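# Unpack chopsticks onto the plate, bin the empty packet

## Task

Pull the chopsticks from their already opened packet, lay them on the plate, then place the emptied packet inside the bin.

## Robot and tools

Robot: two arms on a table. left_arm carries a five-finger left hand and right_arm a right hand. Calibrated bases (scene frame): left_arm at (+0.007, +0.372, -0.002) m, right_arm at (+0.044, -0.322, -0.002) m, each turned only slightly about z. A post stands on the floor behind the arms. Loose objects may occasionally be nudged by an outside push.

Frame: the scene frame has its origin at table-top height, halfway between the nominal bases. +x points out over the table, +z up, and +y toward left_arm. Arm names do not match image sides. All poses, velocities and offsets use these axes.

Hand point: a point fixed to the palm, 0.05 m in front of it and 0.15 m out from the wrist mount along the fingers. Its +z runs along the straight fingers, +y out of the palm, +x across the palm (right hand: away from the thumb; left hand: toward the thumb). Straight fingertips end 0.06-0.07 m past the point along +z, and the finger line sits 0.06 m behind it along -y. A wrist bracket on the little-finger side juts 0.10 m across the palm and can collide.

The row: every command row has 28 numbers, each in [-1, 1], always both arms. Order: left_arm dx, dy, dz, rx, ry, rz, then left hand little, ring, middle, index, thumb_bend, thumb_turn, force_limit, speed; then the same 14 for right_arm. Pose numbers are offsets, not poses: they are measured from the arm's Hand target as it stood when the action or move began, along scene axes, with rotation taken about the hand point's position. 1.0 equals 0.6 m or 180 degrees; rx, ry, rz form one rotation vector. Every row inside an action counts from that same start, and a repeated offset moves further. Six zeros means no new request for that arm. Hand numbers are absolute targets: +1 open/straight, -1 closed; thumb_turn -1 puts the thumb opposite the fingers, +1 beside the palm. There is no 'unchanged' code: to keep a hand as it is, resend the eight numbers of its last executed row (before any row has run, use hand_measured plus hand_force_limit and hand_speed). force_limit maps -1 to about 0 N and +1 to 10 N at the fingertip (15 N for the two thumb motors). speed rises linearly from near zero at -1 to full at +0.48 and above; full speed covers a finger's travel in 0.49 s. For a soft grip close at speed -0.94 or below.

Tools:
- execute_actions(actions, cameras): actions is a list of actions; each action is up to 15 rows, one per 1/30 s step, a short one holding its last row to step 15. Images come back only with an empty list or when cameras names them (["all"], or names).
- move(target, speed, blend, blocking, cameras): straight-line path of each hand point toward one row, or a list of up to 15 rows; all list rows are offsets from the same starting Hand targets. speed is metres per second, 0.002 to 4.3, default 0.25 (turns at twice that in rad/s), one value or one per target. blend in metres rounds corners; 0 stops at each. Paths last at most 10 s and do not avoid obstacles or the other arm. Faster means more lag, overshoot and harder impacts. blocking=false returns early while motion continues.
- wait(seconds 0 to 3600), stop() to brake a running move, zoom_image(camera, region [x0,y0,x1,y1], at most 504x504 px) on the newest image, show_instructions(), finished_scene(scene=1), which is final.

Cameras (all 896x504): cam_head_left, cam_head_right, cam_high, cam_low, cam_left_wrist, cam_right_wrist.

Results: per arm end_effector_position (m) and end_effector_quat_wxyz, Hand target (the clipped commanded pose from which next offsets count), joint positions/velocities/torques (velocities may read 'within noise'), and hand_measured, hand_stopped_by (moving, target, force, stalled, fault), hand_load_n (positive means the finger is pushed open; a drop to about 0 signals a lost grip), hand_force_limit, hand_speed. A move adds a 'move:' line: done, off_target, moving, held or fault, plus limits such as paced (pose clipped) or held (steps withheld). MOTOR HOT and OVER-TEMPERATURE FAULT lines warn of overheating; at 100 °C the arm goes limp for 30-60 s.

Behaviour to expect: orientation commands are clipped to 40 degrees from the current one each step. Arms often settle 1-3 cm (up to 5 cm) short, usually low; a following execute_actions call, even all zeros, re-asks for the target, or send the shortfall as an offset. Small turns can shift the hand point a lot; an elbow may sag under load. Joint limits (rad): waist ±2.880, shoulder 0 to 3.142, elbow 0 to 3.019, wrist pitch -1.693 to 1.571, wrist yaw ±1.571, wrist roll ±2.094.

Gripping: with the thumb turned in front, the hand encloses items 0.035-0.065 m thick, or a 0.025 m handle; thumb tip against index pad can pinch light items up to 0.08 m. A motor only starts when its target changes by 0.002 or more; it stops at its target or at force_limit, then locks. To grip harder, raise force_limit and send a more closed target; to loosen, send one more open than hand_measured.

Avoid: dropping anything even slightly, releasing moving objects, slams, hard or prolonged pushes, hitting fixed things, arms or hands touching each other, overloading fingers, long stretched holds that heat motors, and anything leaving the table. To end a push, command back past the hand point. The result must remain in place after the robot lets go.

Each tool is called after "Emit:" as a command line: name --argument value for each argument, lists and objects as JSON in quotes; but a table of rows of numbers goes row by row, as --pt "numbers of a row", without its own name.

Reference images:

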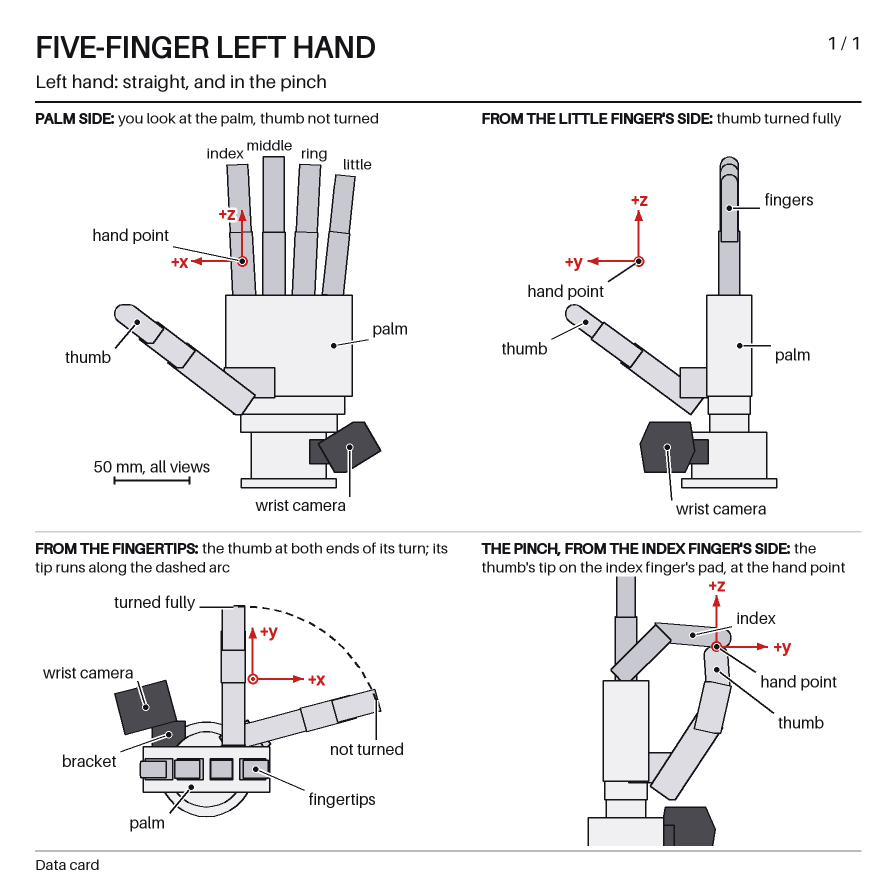

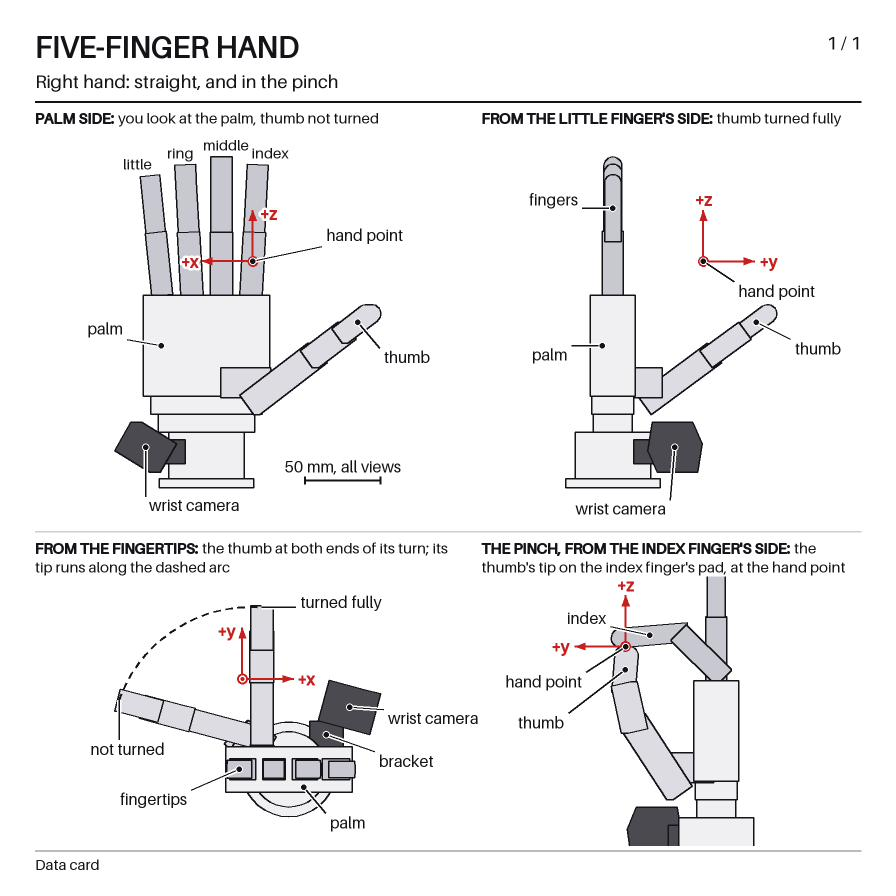

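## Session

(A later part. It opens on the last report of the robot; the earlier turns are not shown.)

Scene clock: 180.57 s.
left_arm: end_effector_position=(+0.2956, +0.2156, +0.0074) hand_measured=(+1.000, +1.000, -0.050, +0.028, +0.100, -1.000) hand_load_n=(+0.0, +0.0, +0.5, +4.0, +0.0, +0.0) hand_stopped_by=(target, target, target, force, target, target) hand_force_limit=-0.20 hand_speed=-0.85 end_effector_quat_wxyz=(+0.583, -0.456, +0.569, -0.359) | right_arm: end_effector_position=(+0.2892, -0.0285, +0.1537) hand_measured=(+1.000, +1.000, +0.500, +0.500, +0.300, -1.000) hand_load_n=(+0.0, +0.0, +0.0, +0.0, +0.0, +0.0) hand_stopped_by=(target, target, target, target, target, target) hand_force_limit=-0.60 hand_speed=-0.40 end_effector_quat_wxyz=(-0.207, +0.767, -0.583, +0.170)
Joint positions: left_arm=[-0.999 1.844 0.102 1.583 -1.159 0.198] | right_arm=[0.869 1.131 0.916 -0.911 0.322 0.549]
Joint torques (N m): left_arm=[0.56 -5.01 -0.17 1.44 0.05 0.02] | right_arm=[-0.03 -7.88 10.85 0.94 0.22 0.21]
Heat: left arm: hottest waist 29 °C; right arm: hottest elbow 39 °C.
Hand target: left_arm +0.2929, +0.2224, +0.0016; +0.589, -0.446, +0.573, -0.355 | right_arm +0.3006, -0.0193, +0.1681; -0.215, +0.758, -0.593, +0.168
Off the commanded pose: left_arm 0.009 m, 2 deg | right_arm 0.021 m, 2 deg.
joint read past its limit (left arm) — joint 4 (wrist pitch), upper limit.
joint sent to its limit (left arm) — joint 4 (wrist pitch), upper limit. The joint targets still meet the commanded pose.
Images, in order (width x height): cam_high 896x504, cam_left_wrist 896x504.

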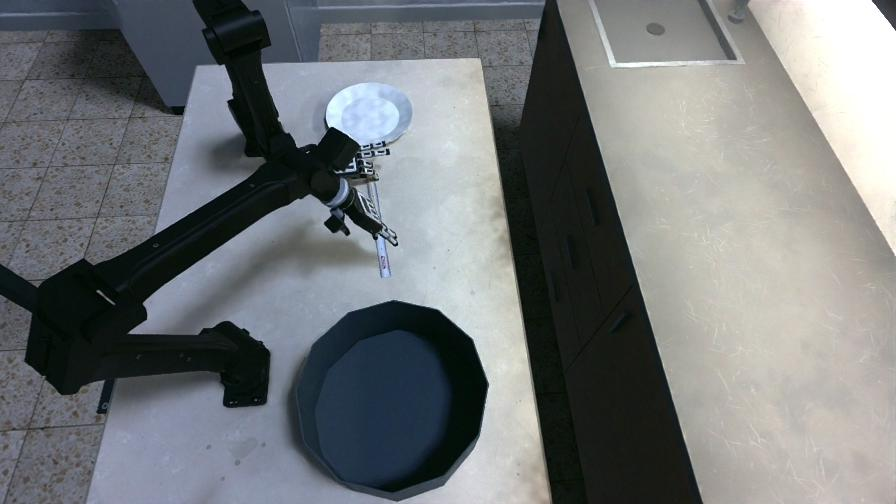

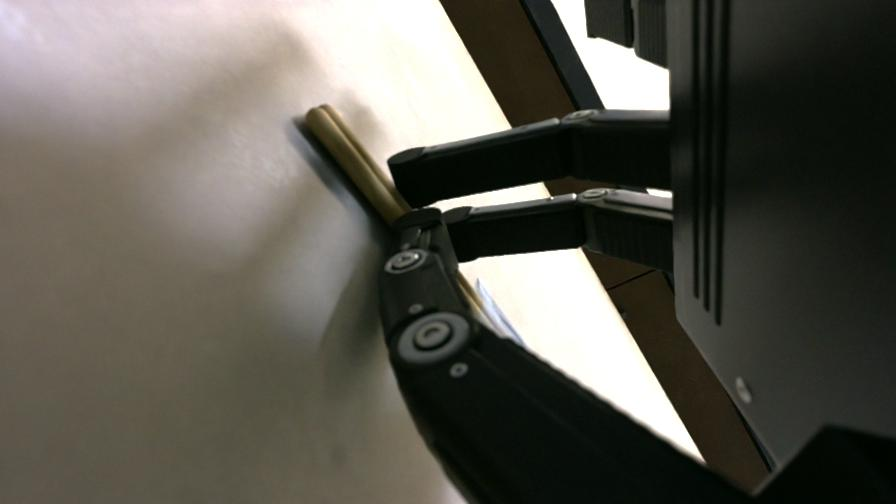

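Emit:
move --target '[0,0,0.011,0,0,0,1,1,-0.05,0.0,0.17,-1,-0.2,-0.8,0,0,0,0,0,0,1,1,0.5,0.5,0.3,-1,-0.6,-0.4]' --speed 0.03

Emit:
execute_actions --actions '[[[0,0,0,0,0,0,1,1,-0.2,-0.2,0.17,-1,-0.2,-0.85,0,0,0,0,0,0,1,1,0.5,0.5,0.3,-1,-0.6,-0.4]],[[0,0,0,0,0,0,1,1,-0.2,-0.2,0.17,-1,-0.2,-0.85,0,0,0,0,0,0,1,1,0.5,0.5,0.3,-1,-0.6,-0.4]]]' --cameras '["cam_left_wrist","cam_high"]'

Emit:
zoom_image --camera "cam_high" --region '[330, 120, 420, 210]'

Emit:
zoom_image --camera "cam_left_wrist" --region '[300, 80, 620, 400]'

Scene clock: 181.80 s.
left_arm: end_effector_position=(+0.2958, +0.2155, +0.0083) hand_measured=(+1.000, +1.000, -0.050, +0.026, +0.170, -1.000) hand_load_n=(+0.0, +0.0, +0.0, +1.0, +0.0, +0.0) hand_stopped_by=(target, target, target, force, target, target) hand_force_limit=-0.20 hand_speed=-0.80 end_effector_quat_wxyz=(+0.583, -0.455, +0.569, -0.359) | right_arm: end_effector_position=(+0.2892, -0.0285, +0.1537) hand_measured=(+1.000, +1.000, +0.500, +0.500, +0.300, -1.000) hand_load_n=(+0.0, +0.0, +0.0, +0.0, +0.0, +0.0) hand_stopped_by=(target, target, target, target, target, target) hand_force_limit=-0.60 hand_speed=-0.40 end_effector_quat_wxyz=(-0.207, +0.767, -0.583, +0.170)
Joint positions: left_arm=[-0.999 1.84 0.102 1.583 -1.158 0.203] | right_arm=[0.869 1.131 0.916 -0.911 0.322 0.549]
Joint torques (N m): left_arm=[0.56 -7.12 -0.5 1.47 0.02 0.14] | right_arm=[-0.97 -8.82 10.71 0.7 0.21 0.12]
Heat: left arm: hottest waist 29 °C; right arm: hottest elbow 39 °C.
Hand target: left_arm +0.2929, +0.2224, +0.0082; +0.589, -0.446, +0.573, -0.355 | right_arm +0.3006, -0.0193, +0.1681; -0.215, +0.758, -0.593, +0.168
Off the commanded pose: left_arm 0.008 m, 1 deg | right_arm 0.021 m, 2 deg.
joint read past its limit (left arm) — joint 4 (wrist pitch), upper limit.
joint sent to its limit (left arm) — joint 4 (wrist pitch), upper limit. The joint targets still meet the commanded pose.
move: done

Scene clock: 183.00 s.
left_arm: end_effector_position=(+0.2964, +0.2145, +0.0112) hand_measured=(+1.000, +1.000, -0.172, -0.108, +0.170, -1.000) hand_load_n=(+0.0, +0.0, +4.0, +2.5, +0.5, +0.5) hand_stopped_by=(target, target, force, force, target, target) hand_force_limit=-0.20 hand_speed=-0.85 end_effector_quat_wxyz=(+0.583, -0.456, +0.567, -0.362) | right_arm: end_effector_position=(+0.2892, -0.0285, +0.1537) hand_measured=(+1.000, +1.000, +0.500, +0.500, +0.300, -1.000) hand_load_n=(+0.0, +0.0, -0.5, +0.0, +0.0, +0.0) hand_stopped_by=(target, target, target, target, target, target) hand_force_limit=-0.60 hand_speed=-0.40 end_effector_quat_wxyz=(-0.207, +0.767, -0.583, +0.170)
Joint positions: left_arm=[-0.999 1.829 0.102 1.583 -1.158 0.206] | right_arm=[0.869 1.131 0.916 -0.911 0.322 0.549]
Joint torques (N m): left_arm=[0.5 -6.07 -0.39 1.46 0.03 0.13] | right_arm=[-0.32 -8.12 10.92 0.99 0.15 0.14]
Heat: left arm: hottest waist 29 °C; right arm: hottest elbow 39 °C.
Hand target: left_arm +0.2928, +0.2224, +0.0082; +0.589, -0.446, +0.573, -0.355 | right_arm +0.3006, -0.0193, +0.1681; -0.215, +0.758, -0.593, +0.168
Off the commanded pose: left_arm 0.009 m, 2 deg | right_arm 0.021 m, 2 deg.
joint read past its limit (left arm) — joint 4 (wrist pitch), upper limit.
joint sent to its limit (left arm) — joint 4 (wrist pitch), upper limit. The joint targets still meet the commanded pose.
Images, in order (width x height): cam_high 896x504, cam_left_wrist 896x504.

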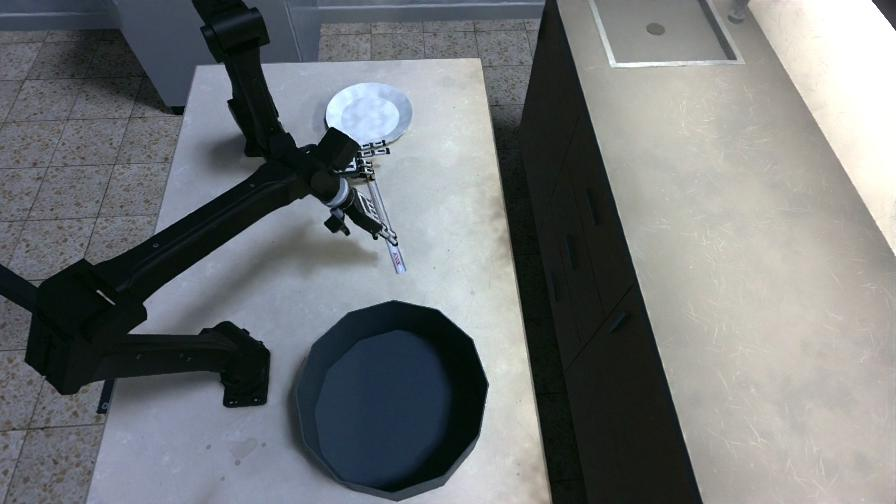

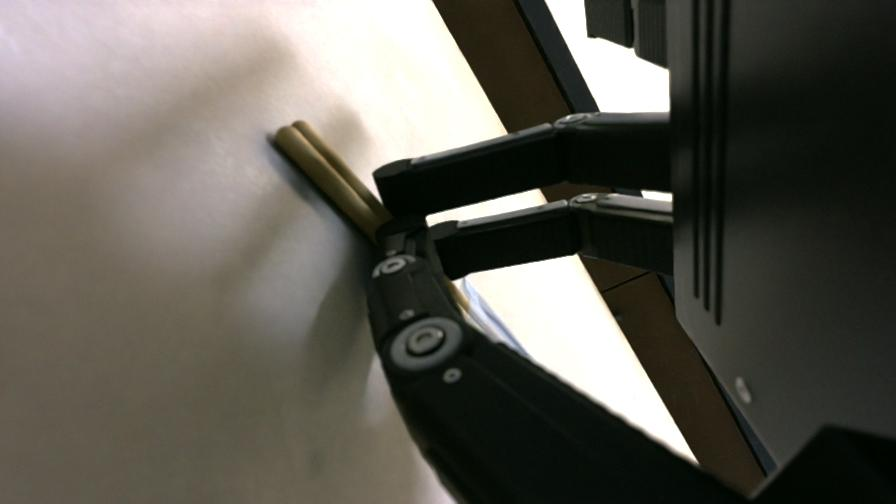

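Scaled by 5.600 from the camera's image (finer frame: 1280x720).

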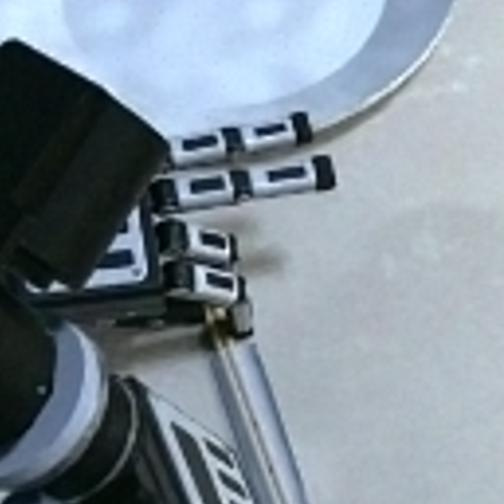

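Scaled by 1.575 from the camera's image (finer frame: 1280x720).

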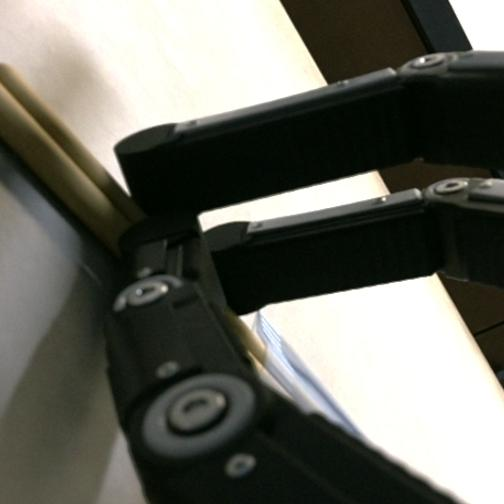

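Emit:
execute_actions --actions '[[[0,0,-0.008,0,0,0,1,1,-0.45,-0.45,0.17,-1,0.0,-0.88,0,0,0,0,0,0,1,1,0.5,0.5,0.3,-1,-0.6,-0.4]],[[0,0,0,0,0,0,1,1,-0.45,-0.45,0.17,-1,0.0,-0.88,0,0,0,0,0,0,1,1,0.5,0.5,0.3,-1,-0.6,-0.4]]]' --cameras '["cam_left_wrist","cam_high"]'

Emit:
zoom_image --camera "cam_left_wrist" --region '[220, 80, 540, 400]'

Scene clock: 184.53 s.
left_arm: end_effector_position=(+0.2964, +0.2145, +0.0112) hand_measured=(+1.000, +1.000, -0.180, -0.128, +0.170, -1.000) hand_load_n=(+0.0, +0.0, +3.5, +4.5, +0.0, +0.0) hand_stopped_by=(target, target, force, force, target, target) hand_force_limit=0.00 hand_speed=-0.88 end_effector_quat_wxyz=(+0.583, -0.456, +0.567, -0.362) | right_arm: end_effector_position=(+0.2892, -0.0285, +0.1537) hand_measured=(+1.000, +1.000, +0.500, +0.500, +0.300, -1.000) hand_load_n=(+0.0, +0.0, +0.0, +0.0, +0.0, +0.0) hand_stopped_by=(target, target, target, target, target, target) hand_force_limit=-0.60 hand_speed=-0.40 end_effector_quat_wxyz=(-0.207, +0.767, -0.583, +0.170)
Joint positions: left_arm=[-0.999 1.829 0.102 1.583 -1.158 0.206] | right_arm=[0.869 1.131 0.916 -0.911 0.322 0.549]
Joint torques (N m): left_arm=[0.62 -4.42 -0.18 1.46 0.05 0.01] | right_arm=[0.21 -8.47 10.81 0.81 0.16 0.12]
Heat: left arm: hottest waist 29 °C; right arm: hottest elbow 39 °C.
Hand target: left_arm +0.2928, +0.2224, +0.0033; +0.589, -0.446, +0.573, -0.355 | right_arm +0.3006, -0.0193, +0.1681; -0.215, +0.758, -0.593, +0.168
Off the commanded pose: left_arm 0.012 m, 2 deg | right_arm 0.021 m, 2 deg.
joint read past its limit (left arm) — joint 4 (wrist pitch), upper limit.
joint sent to its limit (left arm) — joint 4 (wrist pitch), upper limit. The joint targets still meet the commanded pose.
Images, in order (width x height): cam_high 896x504, cam_left_wrist 896x504.

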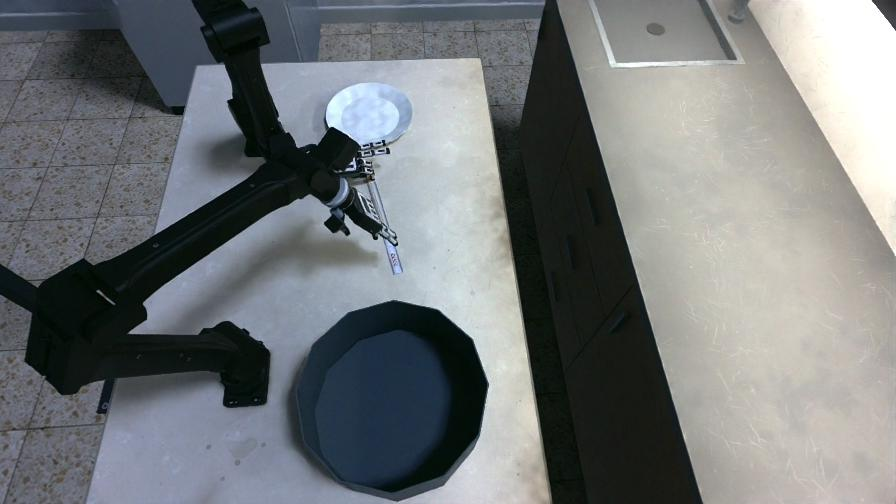

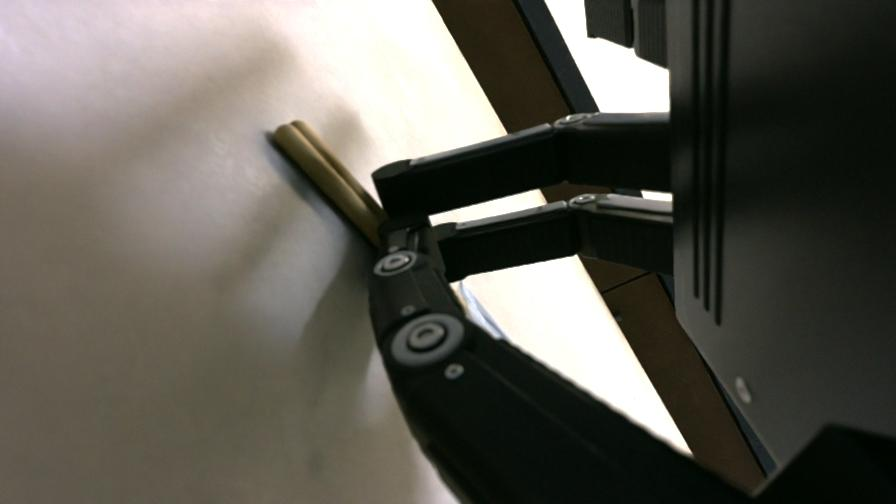

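Scaled by 1.575 from the camera's image (finer frame: 1280x720).

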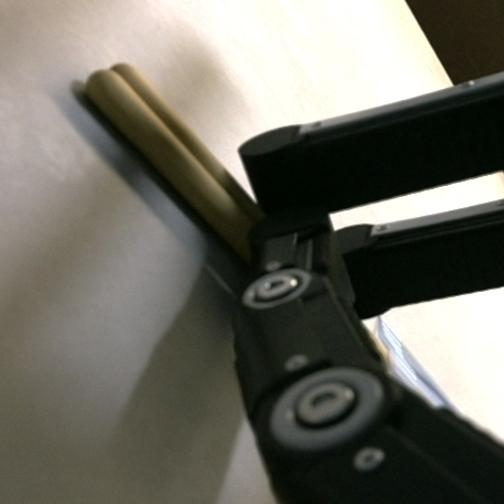

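Emit:
move --target '[0.006,-0.013,0.045,0,0,0,1,1,-0.45,-0.45,0.17,-1,0.0,-0.88,0,0,0,0,0,0,1,1,0.5,0.5,0.3,-1,-0.6,-0.4]' --speed 0.03 --cameras '["cam_left_wrist","cam_high","cam_right_wrist"]'

Emit:
zoom_image --camera "cam_left_wrist" --region '[220, 80, 540, 400]'

Scene clock: 186.37 s.
left_arm: end_effector_position=(+0.2979, +0.2142, +0.0300) hand_measured=(+1.000, +1.000, -0.182, -0.130, +0.170, -1.000) hand_load_n=(+0.0, -0.5, +0.0, +0.0, +0.0, +0.0) hand_stopped_by=(target, target, force, force, target, target) hand_force_limit=0.00 hand_speed=-0.88 end_effector_quat_wxyz=(+0.589, -0.449, +0.568, -0.359) | right_arm: end_effector_position=(+0.2892, -0.0285, +0.1537) hand_measured=(+1.000, +1.000, +0.500, +0.500, +0.300, -1.000) hand_load_n=(+0.0, +0.0, +0.0, +0.0, +0.0, +0.0) hand_stopped_by=(target, target, target, target, target, target) hand_force_limit=-0.60 hand_speed=-0.40 end_effector_quat_wxyz=(-0.207, +0.767, -0.583, +0.170)
Joint positions: left_arm=[-0.999 1.679 0.098 1.458 -1.159 0.243] | right_arm=[0.869 1.131 0.916 -0.911 0.322 0.549]
Joint torques (N m): left_arm=[0.03 -6.42 1.59 0.9 -0.11 0.08] | right_arm=[-0.44 -8.23 10.95 0.64 0.15 0.12]
Heat: left arm: hottest waist 29 °C; right arm: hottest elbow 39 °C.
Hand target: left_arm +0.2964, +0.2146, +0.0304; +0.589, -0.446, +0.573, -0.355 | right_arm +0.3006, -0.0193, +0.1681; -0.215, +0.758, -0.593, +0.168
Off the commanded pose: left_arm 0.002 m, 1 deg | right_arm 0.021 m, 2 deg.
move: done
Images, in order (width x height): cam_high 896x504, cam_left_wrist 896x504, cam_right_wrist 896x504.

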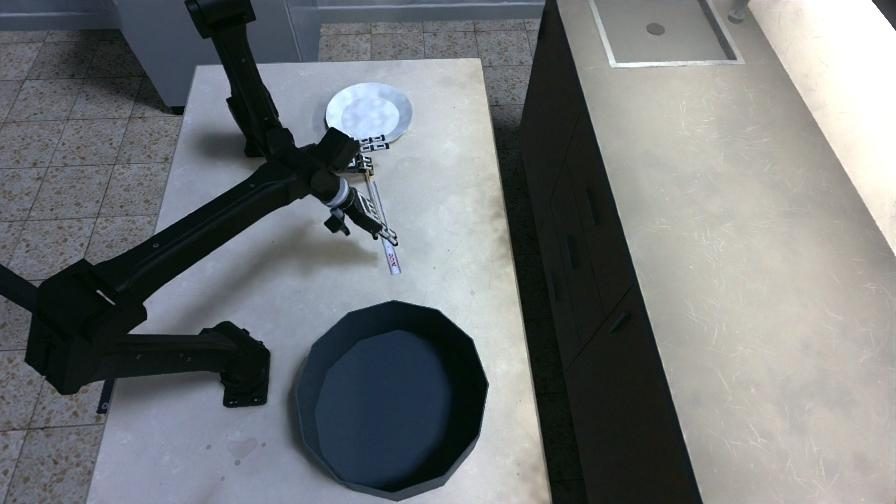

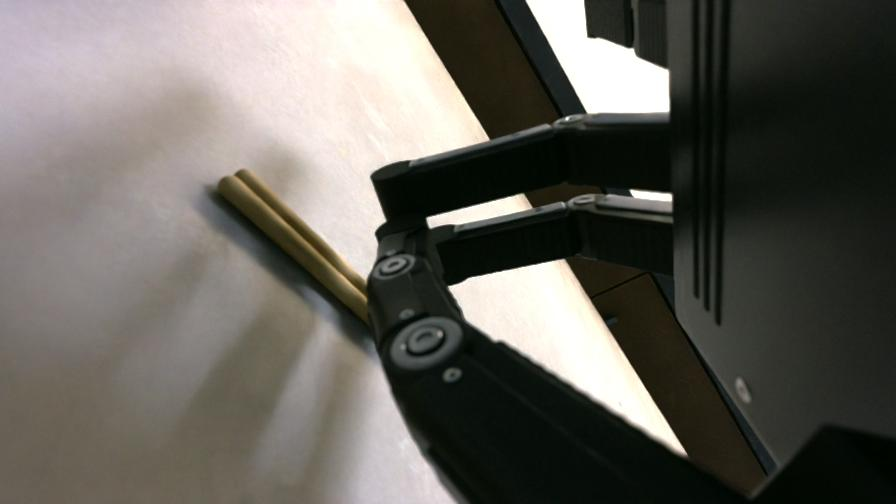

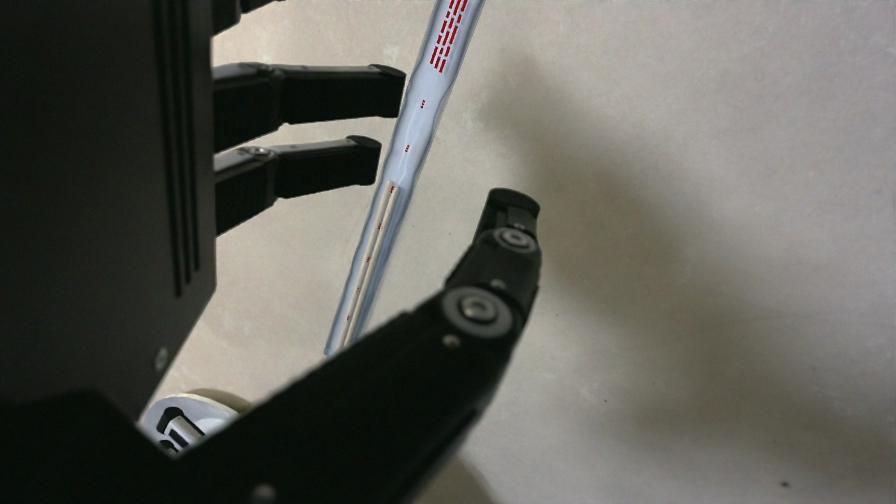

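Scaled by 1.575 from the camera's image (finer frame: 1280x720).

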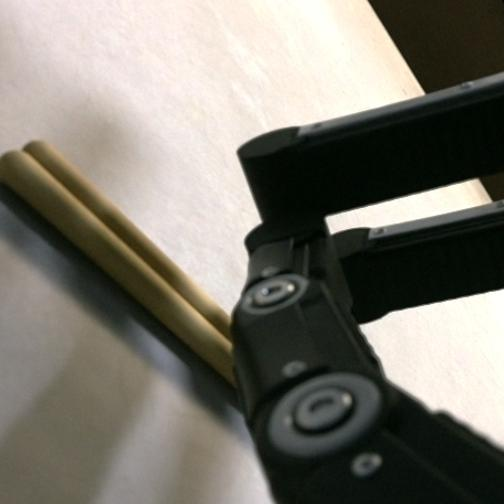

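Emit:
move --pt "0 0 0.01 0 0 0 1 1 0.5 0.3 0.3 -0.43 0.0 -0.3 0 0 0 0 0 0 1 1 0.5 0.5 0.3 -1 -0.6 -0.4" --pt "-0.02 0 0.1 0 0 0 1 1 1 0.3 0.1 -0.43 0.0 -0.3 0 0 0 0 0 0 1 1 0.5 0.5 0.3 -1 -0.6 -0.4" --pt "-0.02 0 0.1 0.275 0.061 -0.019 1 1 1 0.3 0.1 -0.43 0.0 -0.3 0 0 0 0 0 0 1 1 0.5 0.5 0.3 -1 -0.6 -0.4" --speed 0.2 --cameras '["cam_high","cam_left_wrist","cam_head_left"]'

Scene clock: 199.37 s.
left_arm: end_effector_position=(+0.2803, +0.2277, +0.0842) hand_measured=(+1.000, +1.000, +1.000, +0.300, +0.100, -0.430) hand_load_n=(-0.5, +0.0, +0.0, +0.0, +0.0, +0.0) hand_stopped_by=(target, target, target, target, target, target) hand_force_limit=0.00 hand_speed=-0.30 end_effector_quat_wxyz=(+0.655, -0.177, +0.733, -0.057) | right_arm: end_effector_position=(+0.2892, -0.0285, +0.1537) hand_measured=(+1.000, +1.000, +0.500, +0.500, +0.300, -1.000) hand_load_n=(+0.0, +0.0, +0.0, +0.5, +0.0, +0.0) hand_stopped_by=(target, target, target, target, target, target) hand_force_limit=-0.60 hand_speed=-0.40 end_effector_quat_wxyz=(-0.207, +0.767, -0.583, +0.170)
Joint positions: left_arm=[-1.11 1.225 0.256 0.49 -1.27 0.786] | right_arm=[0.869 1.131 0.916 -0.911 0.322 0.549]
Joint torques (N m): left_arm=[-0.21 -2.32 8.58 0.79 -0.42 0.12] | right_arm=[0.15 -8.7 10.85 0.77 0.22 0.15]
Heat: left arm: hottest waist 29 °C; right arm: hottest elbow 40 °C.
Hand target: left_arm +0.2844, +0.2147, +0.0903; +0.655, -0.172, +0.733, -0.057 | right_arm +0.3006, -0.0193, +0.1681; -0.215, +0.758, -0.593, +0.168
Off the commanded pose: left_arm 0.015 m, 1 deg | right_arm 0.021 m, 2 deg.
move: off_target (left_arm); target 2's new numbers were sent with left_arm's hand 0.011 m and 2 deg from that target
Images, in order (width x height): cam_head_left 896x504, cam_high 896x504, cam_left_wrist 896x504.

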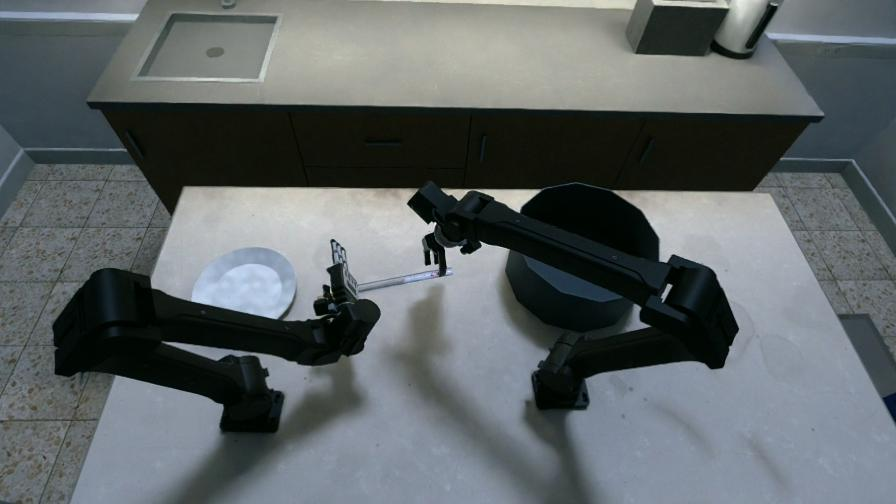

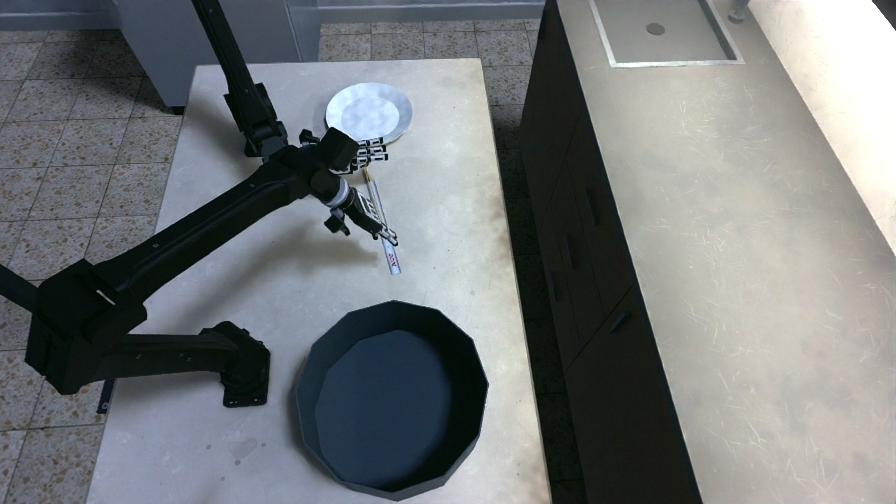

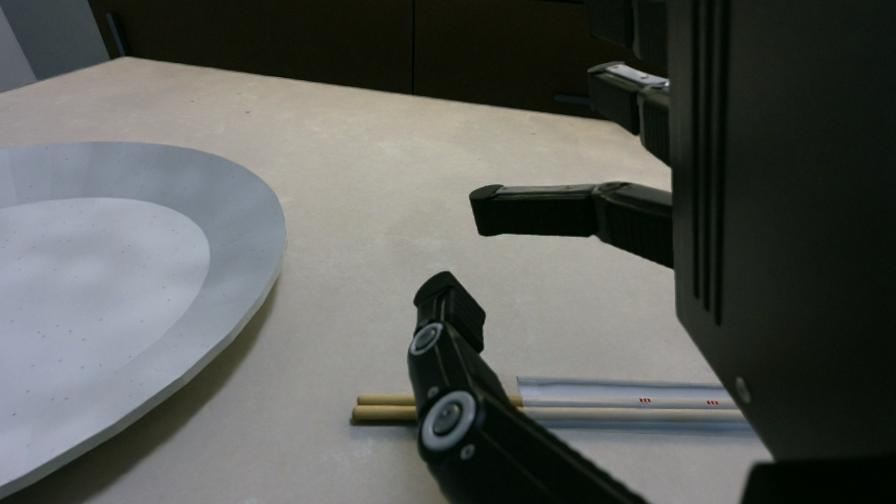

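Emit:
execute_actions --actions '[]' --cameras '["cam_high", "cam_left_wrist", "cam_head_left"]'

Scene clock: 200.77 s.
left_arm: end_effector_position=(+0.2803, +0.2277, +0.0842) hand_measured=(+1.000, +1.000, +1.000, +0.300, +0.100, -0.430) hand_load_n=(+0.0, +0.0, +0.0, +0.0, +0.5, +0.5) hand_stopped_by=(target, target, target, target, target, target) hand_force_limit=0.00 hand_speed=-0.30 end_effector_quat_wxyz=(+0.655, -0.177, +0.733, -0.057) | right_arm: end_effector_position=(+0.2892, -0.0285, +0.1537) hand_measured=(+1.000, +1.000, +0.500, +0.500, +0.300, -1.000) hand_load_n=(+0.0, +0.0, +0.0, +0.0, +0.0, +0.0) hand_stopped_by=(target, target, target, target, target, target) hand_force_limit=-0.60 hand_speed=-0.40 end_effector_quat_wxyz=(-0.207, +0.767, -0.583, +0.170)
Joint positions: left_arm=[-1.11 1.225 0.256 0.49 -1.27 0.786] | right_arm=[0.869 1.131 0.916 -0.911 0.322 0.549]
Joint velocities: within noise
Joint torques (N m): left_arm=[-0.21 -2.32 8.59 0.79 -0.42 0.12] | right_arm=[-0.56 -8 10.95 0.7 0.14 0.18]
Heat: left arm: hottest waist 29 °C; right arm: hottest elbow 40 °C.
Hand target: left_arm +0.2844, +0.2147, +0.0903; +0.655, -0.172, +0.733, -0.057 | right_arm +0.3006, -0.0193, +0.1681; -0.215, +0.758, -0.593, +0.168
Off the commanded pose: left_arm 0.015 m, 1 deg | right_arm 0.021 m, 2 deg.
Images, in order (width x height): cam_head_left 896x504, cam_high 896x504, cam_left_wrist 896x504.

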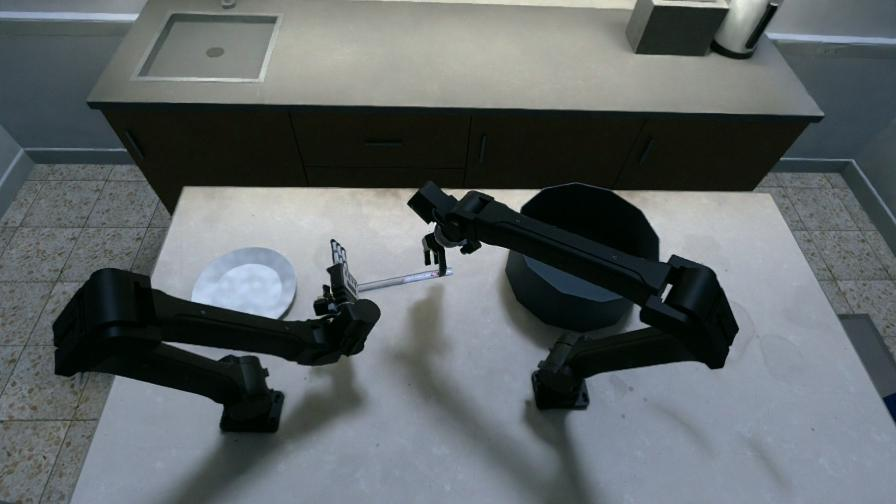

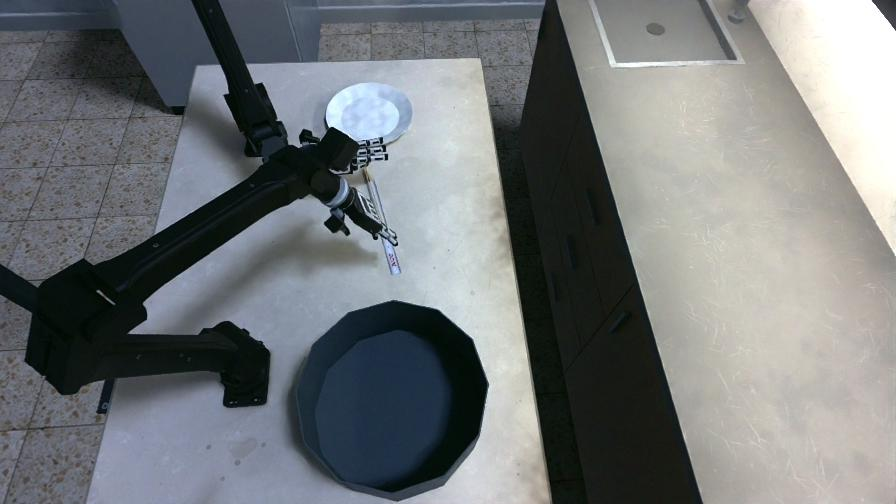

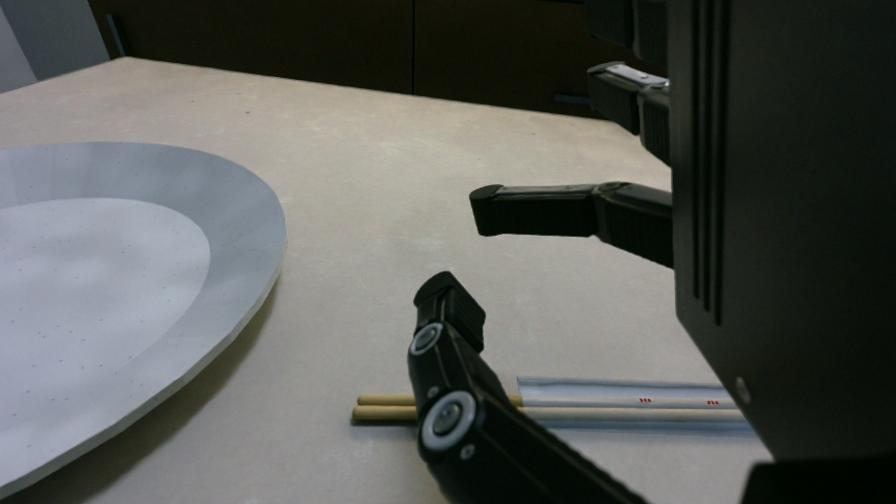

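Emit:
move --pt "0.005 0 -0.075 0 0 0 1 1 1 0.3 0.1 -0.43 0.0 -0.3 0 0 0 0 0 0 1 1 0.5 0.5 0.3 -1 -0.6 -0.4" --speed 0.08 --cameras '["cam_left_wrist"]'

Emit:
zoom_image --camera "cam_left_wrist" --region '[280, 180, 680, 480]'

Scene clock: 202.60 s.
left_arm: end_effector_position=(+0.2853, +0.2162, +0.0466) hand_measured=(+1.000, +1.000, +1.000, +0.300, +0.100, -0.430) hand_load_n=(+0.0, +0.0, +0.0, +0.0, +0.0, +0.5) hand_stopped_by=(target, target, target, target, target, target) hand_force_limit=0.00 hand_speed=-0.30 end_effector_quat_wxyz=(+0.654, -0.173, +0.734, -0.058) | right_arm: end_effector_position=(+0.2892, -0.0285, +0.1537) hand_measured=(+1.000, +1.000, +0.500, +0.500, +0.300, -1.000) hand_load_n=(+0.0, +0.0, +0.0, +0.0, +0.0, +0.0) hand_stopped_by=(target, target, target, target, target, target) hand_force_limit=-0.60 hand_speed=-0.40 end_effector_quat_wxyz=(-0.207, +0.767, -0.583, +0.170)
Joint positions: left_arm=[-1.11 1.465 0.256 0.738 -1.263 0.797] | right_arm=[0.869 1.131 0.916 -0.911 0.322 0.549]
Joint torques (N m): left_arm=[0.62 -3.96 4.85 2.17 -0.3 0.13] | right_arm=[-0.21 -8 10.82 0.76 0.19 0.14]
Heat: left arm: hottest waist 29 °C; right arm: hottest elbow 40 °C.
Hand target: left_arm +0.2874, +0.2147, +0.0453; +0.655, -0.173, +0.733, -0.057 | right_arm +0.3006, -0.0193, +0.1681; -0.215, +0.758, -0.593, +0.168
Off the commanded pose: left_arm 0.003 m, 0 deg | right_arm 0.021 m, 2 deg.
move: done

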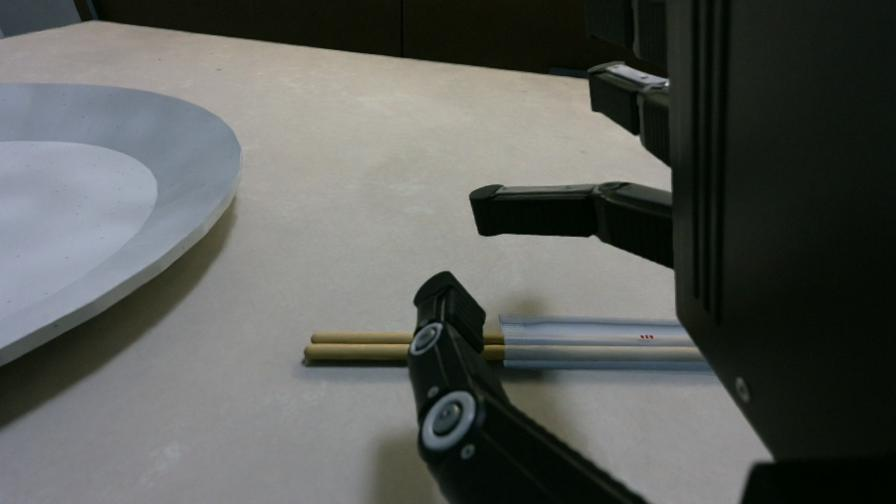

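Scaled by 1.260 from the camera's image (finer frame: 1280x720).

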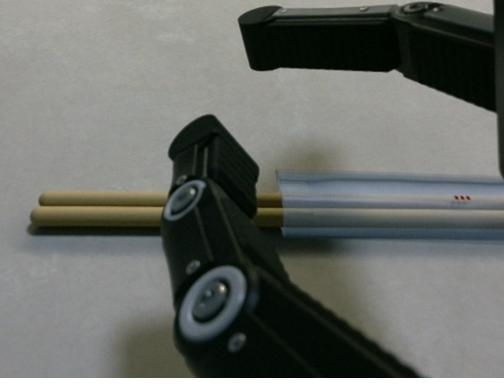

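Emit:
move --pt "0.0 0.01 -0.035 0 0 0 1 1 1 0.3 0.1 -0.43 0.0 -0.3 0 0 0 0 0 0 1 1 0.5 0.5 0.3 -1 -0.6 -0.4" --speed 0.05 --cameras '["cam_left_wrist", "cam_high"]'

Emit:
zoom_image --camera "cam_left_wrist" --region '[280, 160, 680, 440]'

Emit:
zoom_image --camera "cam_high" --region '[330, 120, 420, 210]'

Scene clock: 204.33 s.
left_arm: end_effector_position=(+0.2877, +0.2144, +0.0287) hand_measured=(+1.000, +1.000, +1.000, +0.300, +0.100, -0.430) hand_load_n=(+0.0, +0.0, +0.0, +0.5, +0.0, +0.0) hand_stopped_by=(target, target, target, target, target, target) hand_force_limit=0.00 hand_speed=-0.30 end_effector_quat_wxyz=(+0.655, -0.177, +0.732, -0.065) | right_arm: end_effector_position=(+0.2892, -0.0285, +0.1537) hand_measured=(+1.000, +1.000, +0.500, +0.500, +0.300, -1.000) hand_load_n=(+0.0, +0.0, +0.0, +0.0, +0.0, +0.0) hand_stopped_by=(target, target, target, target, target, target) hand_force_limit=-0.60 hand_speed=-0.40 end_effector_quat_wxyz=(-0.207, +0.767, -0.583, +0.170)
Joint positions: left_arm=[-1.104 1.584 0.25 0.89 -1.256 0.81] | right_arm=[0.869 1.131 0.916 -0.911 0.322 0.549]
Joint torques (N m): left_arm=[0.79 -4.78 2.86 2.28 -0.21 0.12] | right_arm=[-0.32 -8.29 10.85 0.87 0.17 0.12]
Heat: left arm: hottest waist 29 °C; right arm: hottest elbow 40 °C.
Hand target: left_arm +0.2874, +0.2206, +0.0243; +0.655, -0.173, +0.733, -0.057 | right_arm +0.3006, -0.0193, +0.1681; -0.215, +0.758, -0.593, +0.168
Off the commanded pose: left_arm 0.008 m, 1 deg | right_arm 0.021 m, 2 deg.
move: done
Images, in order (width x height): cam_high 896x504, cam_left_wrist 896x504.

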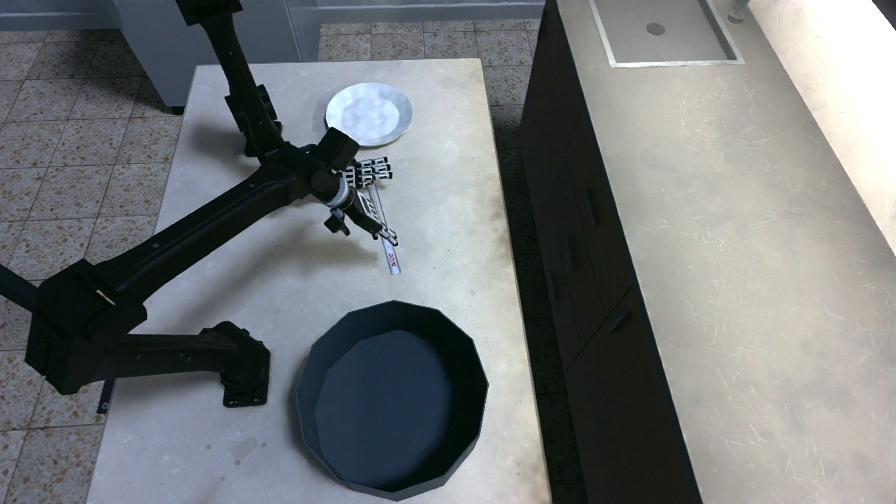

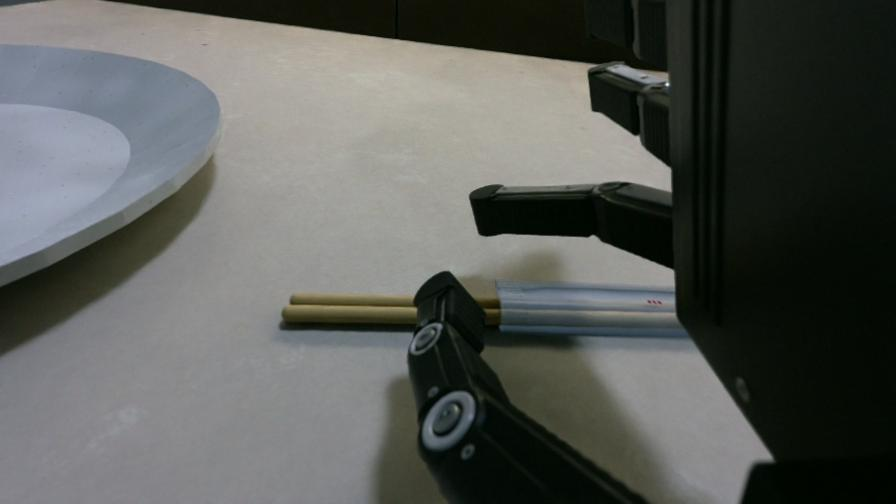

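Scaled by 1.260 from the camera's image (finer frame: 1280x720).

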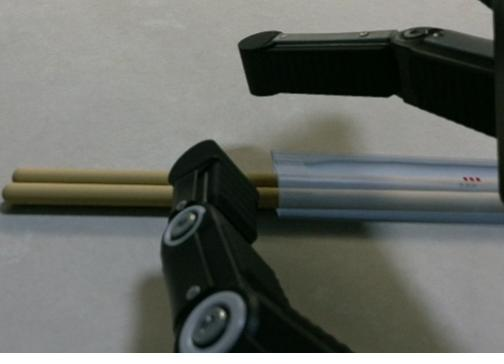

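Scaled by 5.600 from the camera's image (finer frame: 1280x720).

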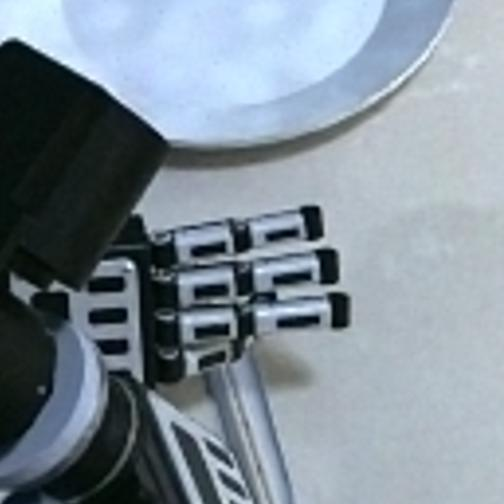

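Emit:
move --pt "0.0 0.035 -0.01 0 0 0 1 1 1 0.3 0.1 -0.43 0.0 -0.3 0 0 0 0 0 0 1 1 0.5 0.5 0.3 -1 -0.6 -0.4" --speed 0.05 --cameras '["cam_left_wrist"]'

Emit:
zoom_image --camera "cam_left_wrist" --region '[280, 160, 680, 440]'

Scene clock: 206.00 s.
left_arm: end_effector_position=(+0.2880, +0.2356, +0.0220) hand_measured=(+1.000, +1.000, +1.000, +0.300, +0.100, -0.430) hand_load_n=(+0.0, +0.0, +0.0, +0.0, +0.0, +0.0) hand_stopped_by=(target, target, target, target, target, target) hand_force_limit=0.00 hand_speed=-0.30 end_effector_quat_wxyz=(+0.655, -0.177, +0.732, -0.064) | right_arm: end_effector_position=(+0.2892, -0.0285, +0.1537) hand_measured=(+1.000, +1.000, +0.500, +0.500, +0.300, -1.000) hand_load_n=(+0.0, +0.0, +0.0, +0.0, +0.0, +0.5) hand_stopped_by=(target, target, target, target, target, target) hand_force_limit=-0.60 hand_speed=-0.40 end_effector_quat_wxyz=(-0.207, +0.767, -0.583, +0.170)
Joint positions: left_arm=[-1.066 1.623 0.196 1.028 -1.221 0.858] | right_arm=[0.869 1.131 0.916 -0.911 0.322 0.549]
Joint torques (N m): left_arm=[0.79 -4.48 2.21 2.29 -0.15 0.14] | right_arm=[-0.32 -8.76 10.82 0.81 0.16 0.11]
Heat: left arm: hottest waist 29 °C; right arm: hottest elbow 40 °C.
Hand target: left_arm +0.2874, +0.2417, +0.0184; +0.655, -0.172, +0.733, -0.057 | right_arm +0.3006, -0.0193, +0.1681; -0.215, +0.758, -0.593, +0.168
Off the commanded pose: left_arm 0.007 m, 1 deg | right_arm 0.021 m, 2 deg.
move: done

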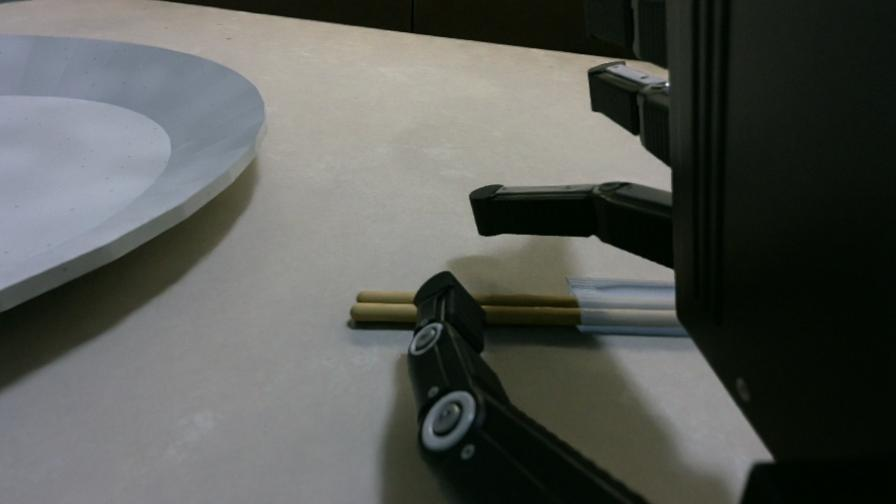

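Scaled by 1.260 from the camera's image (finer frame: 1280x720).

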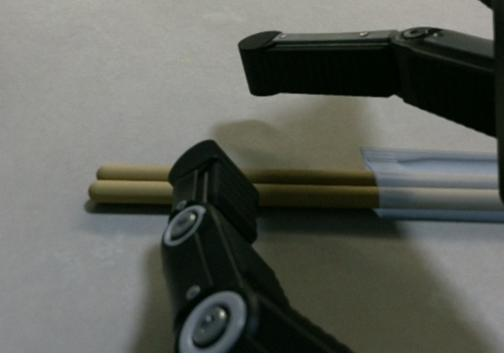

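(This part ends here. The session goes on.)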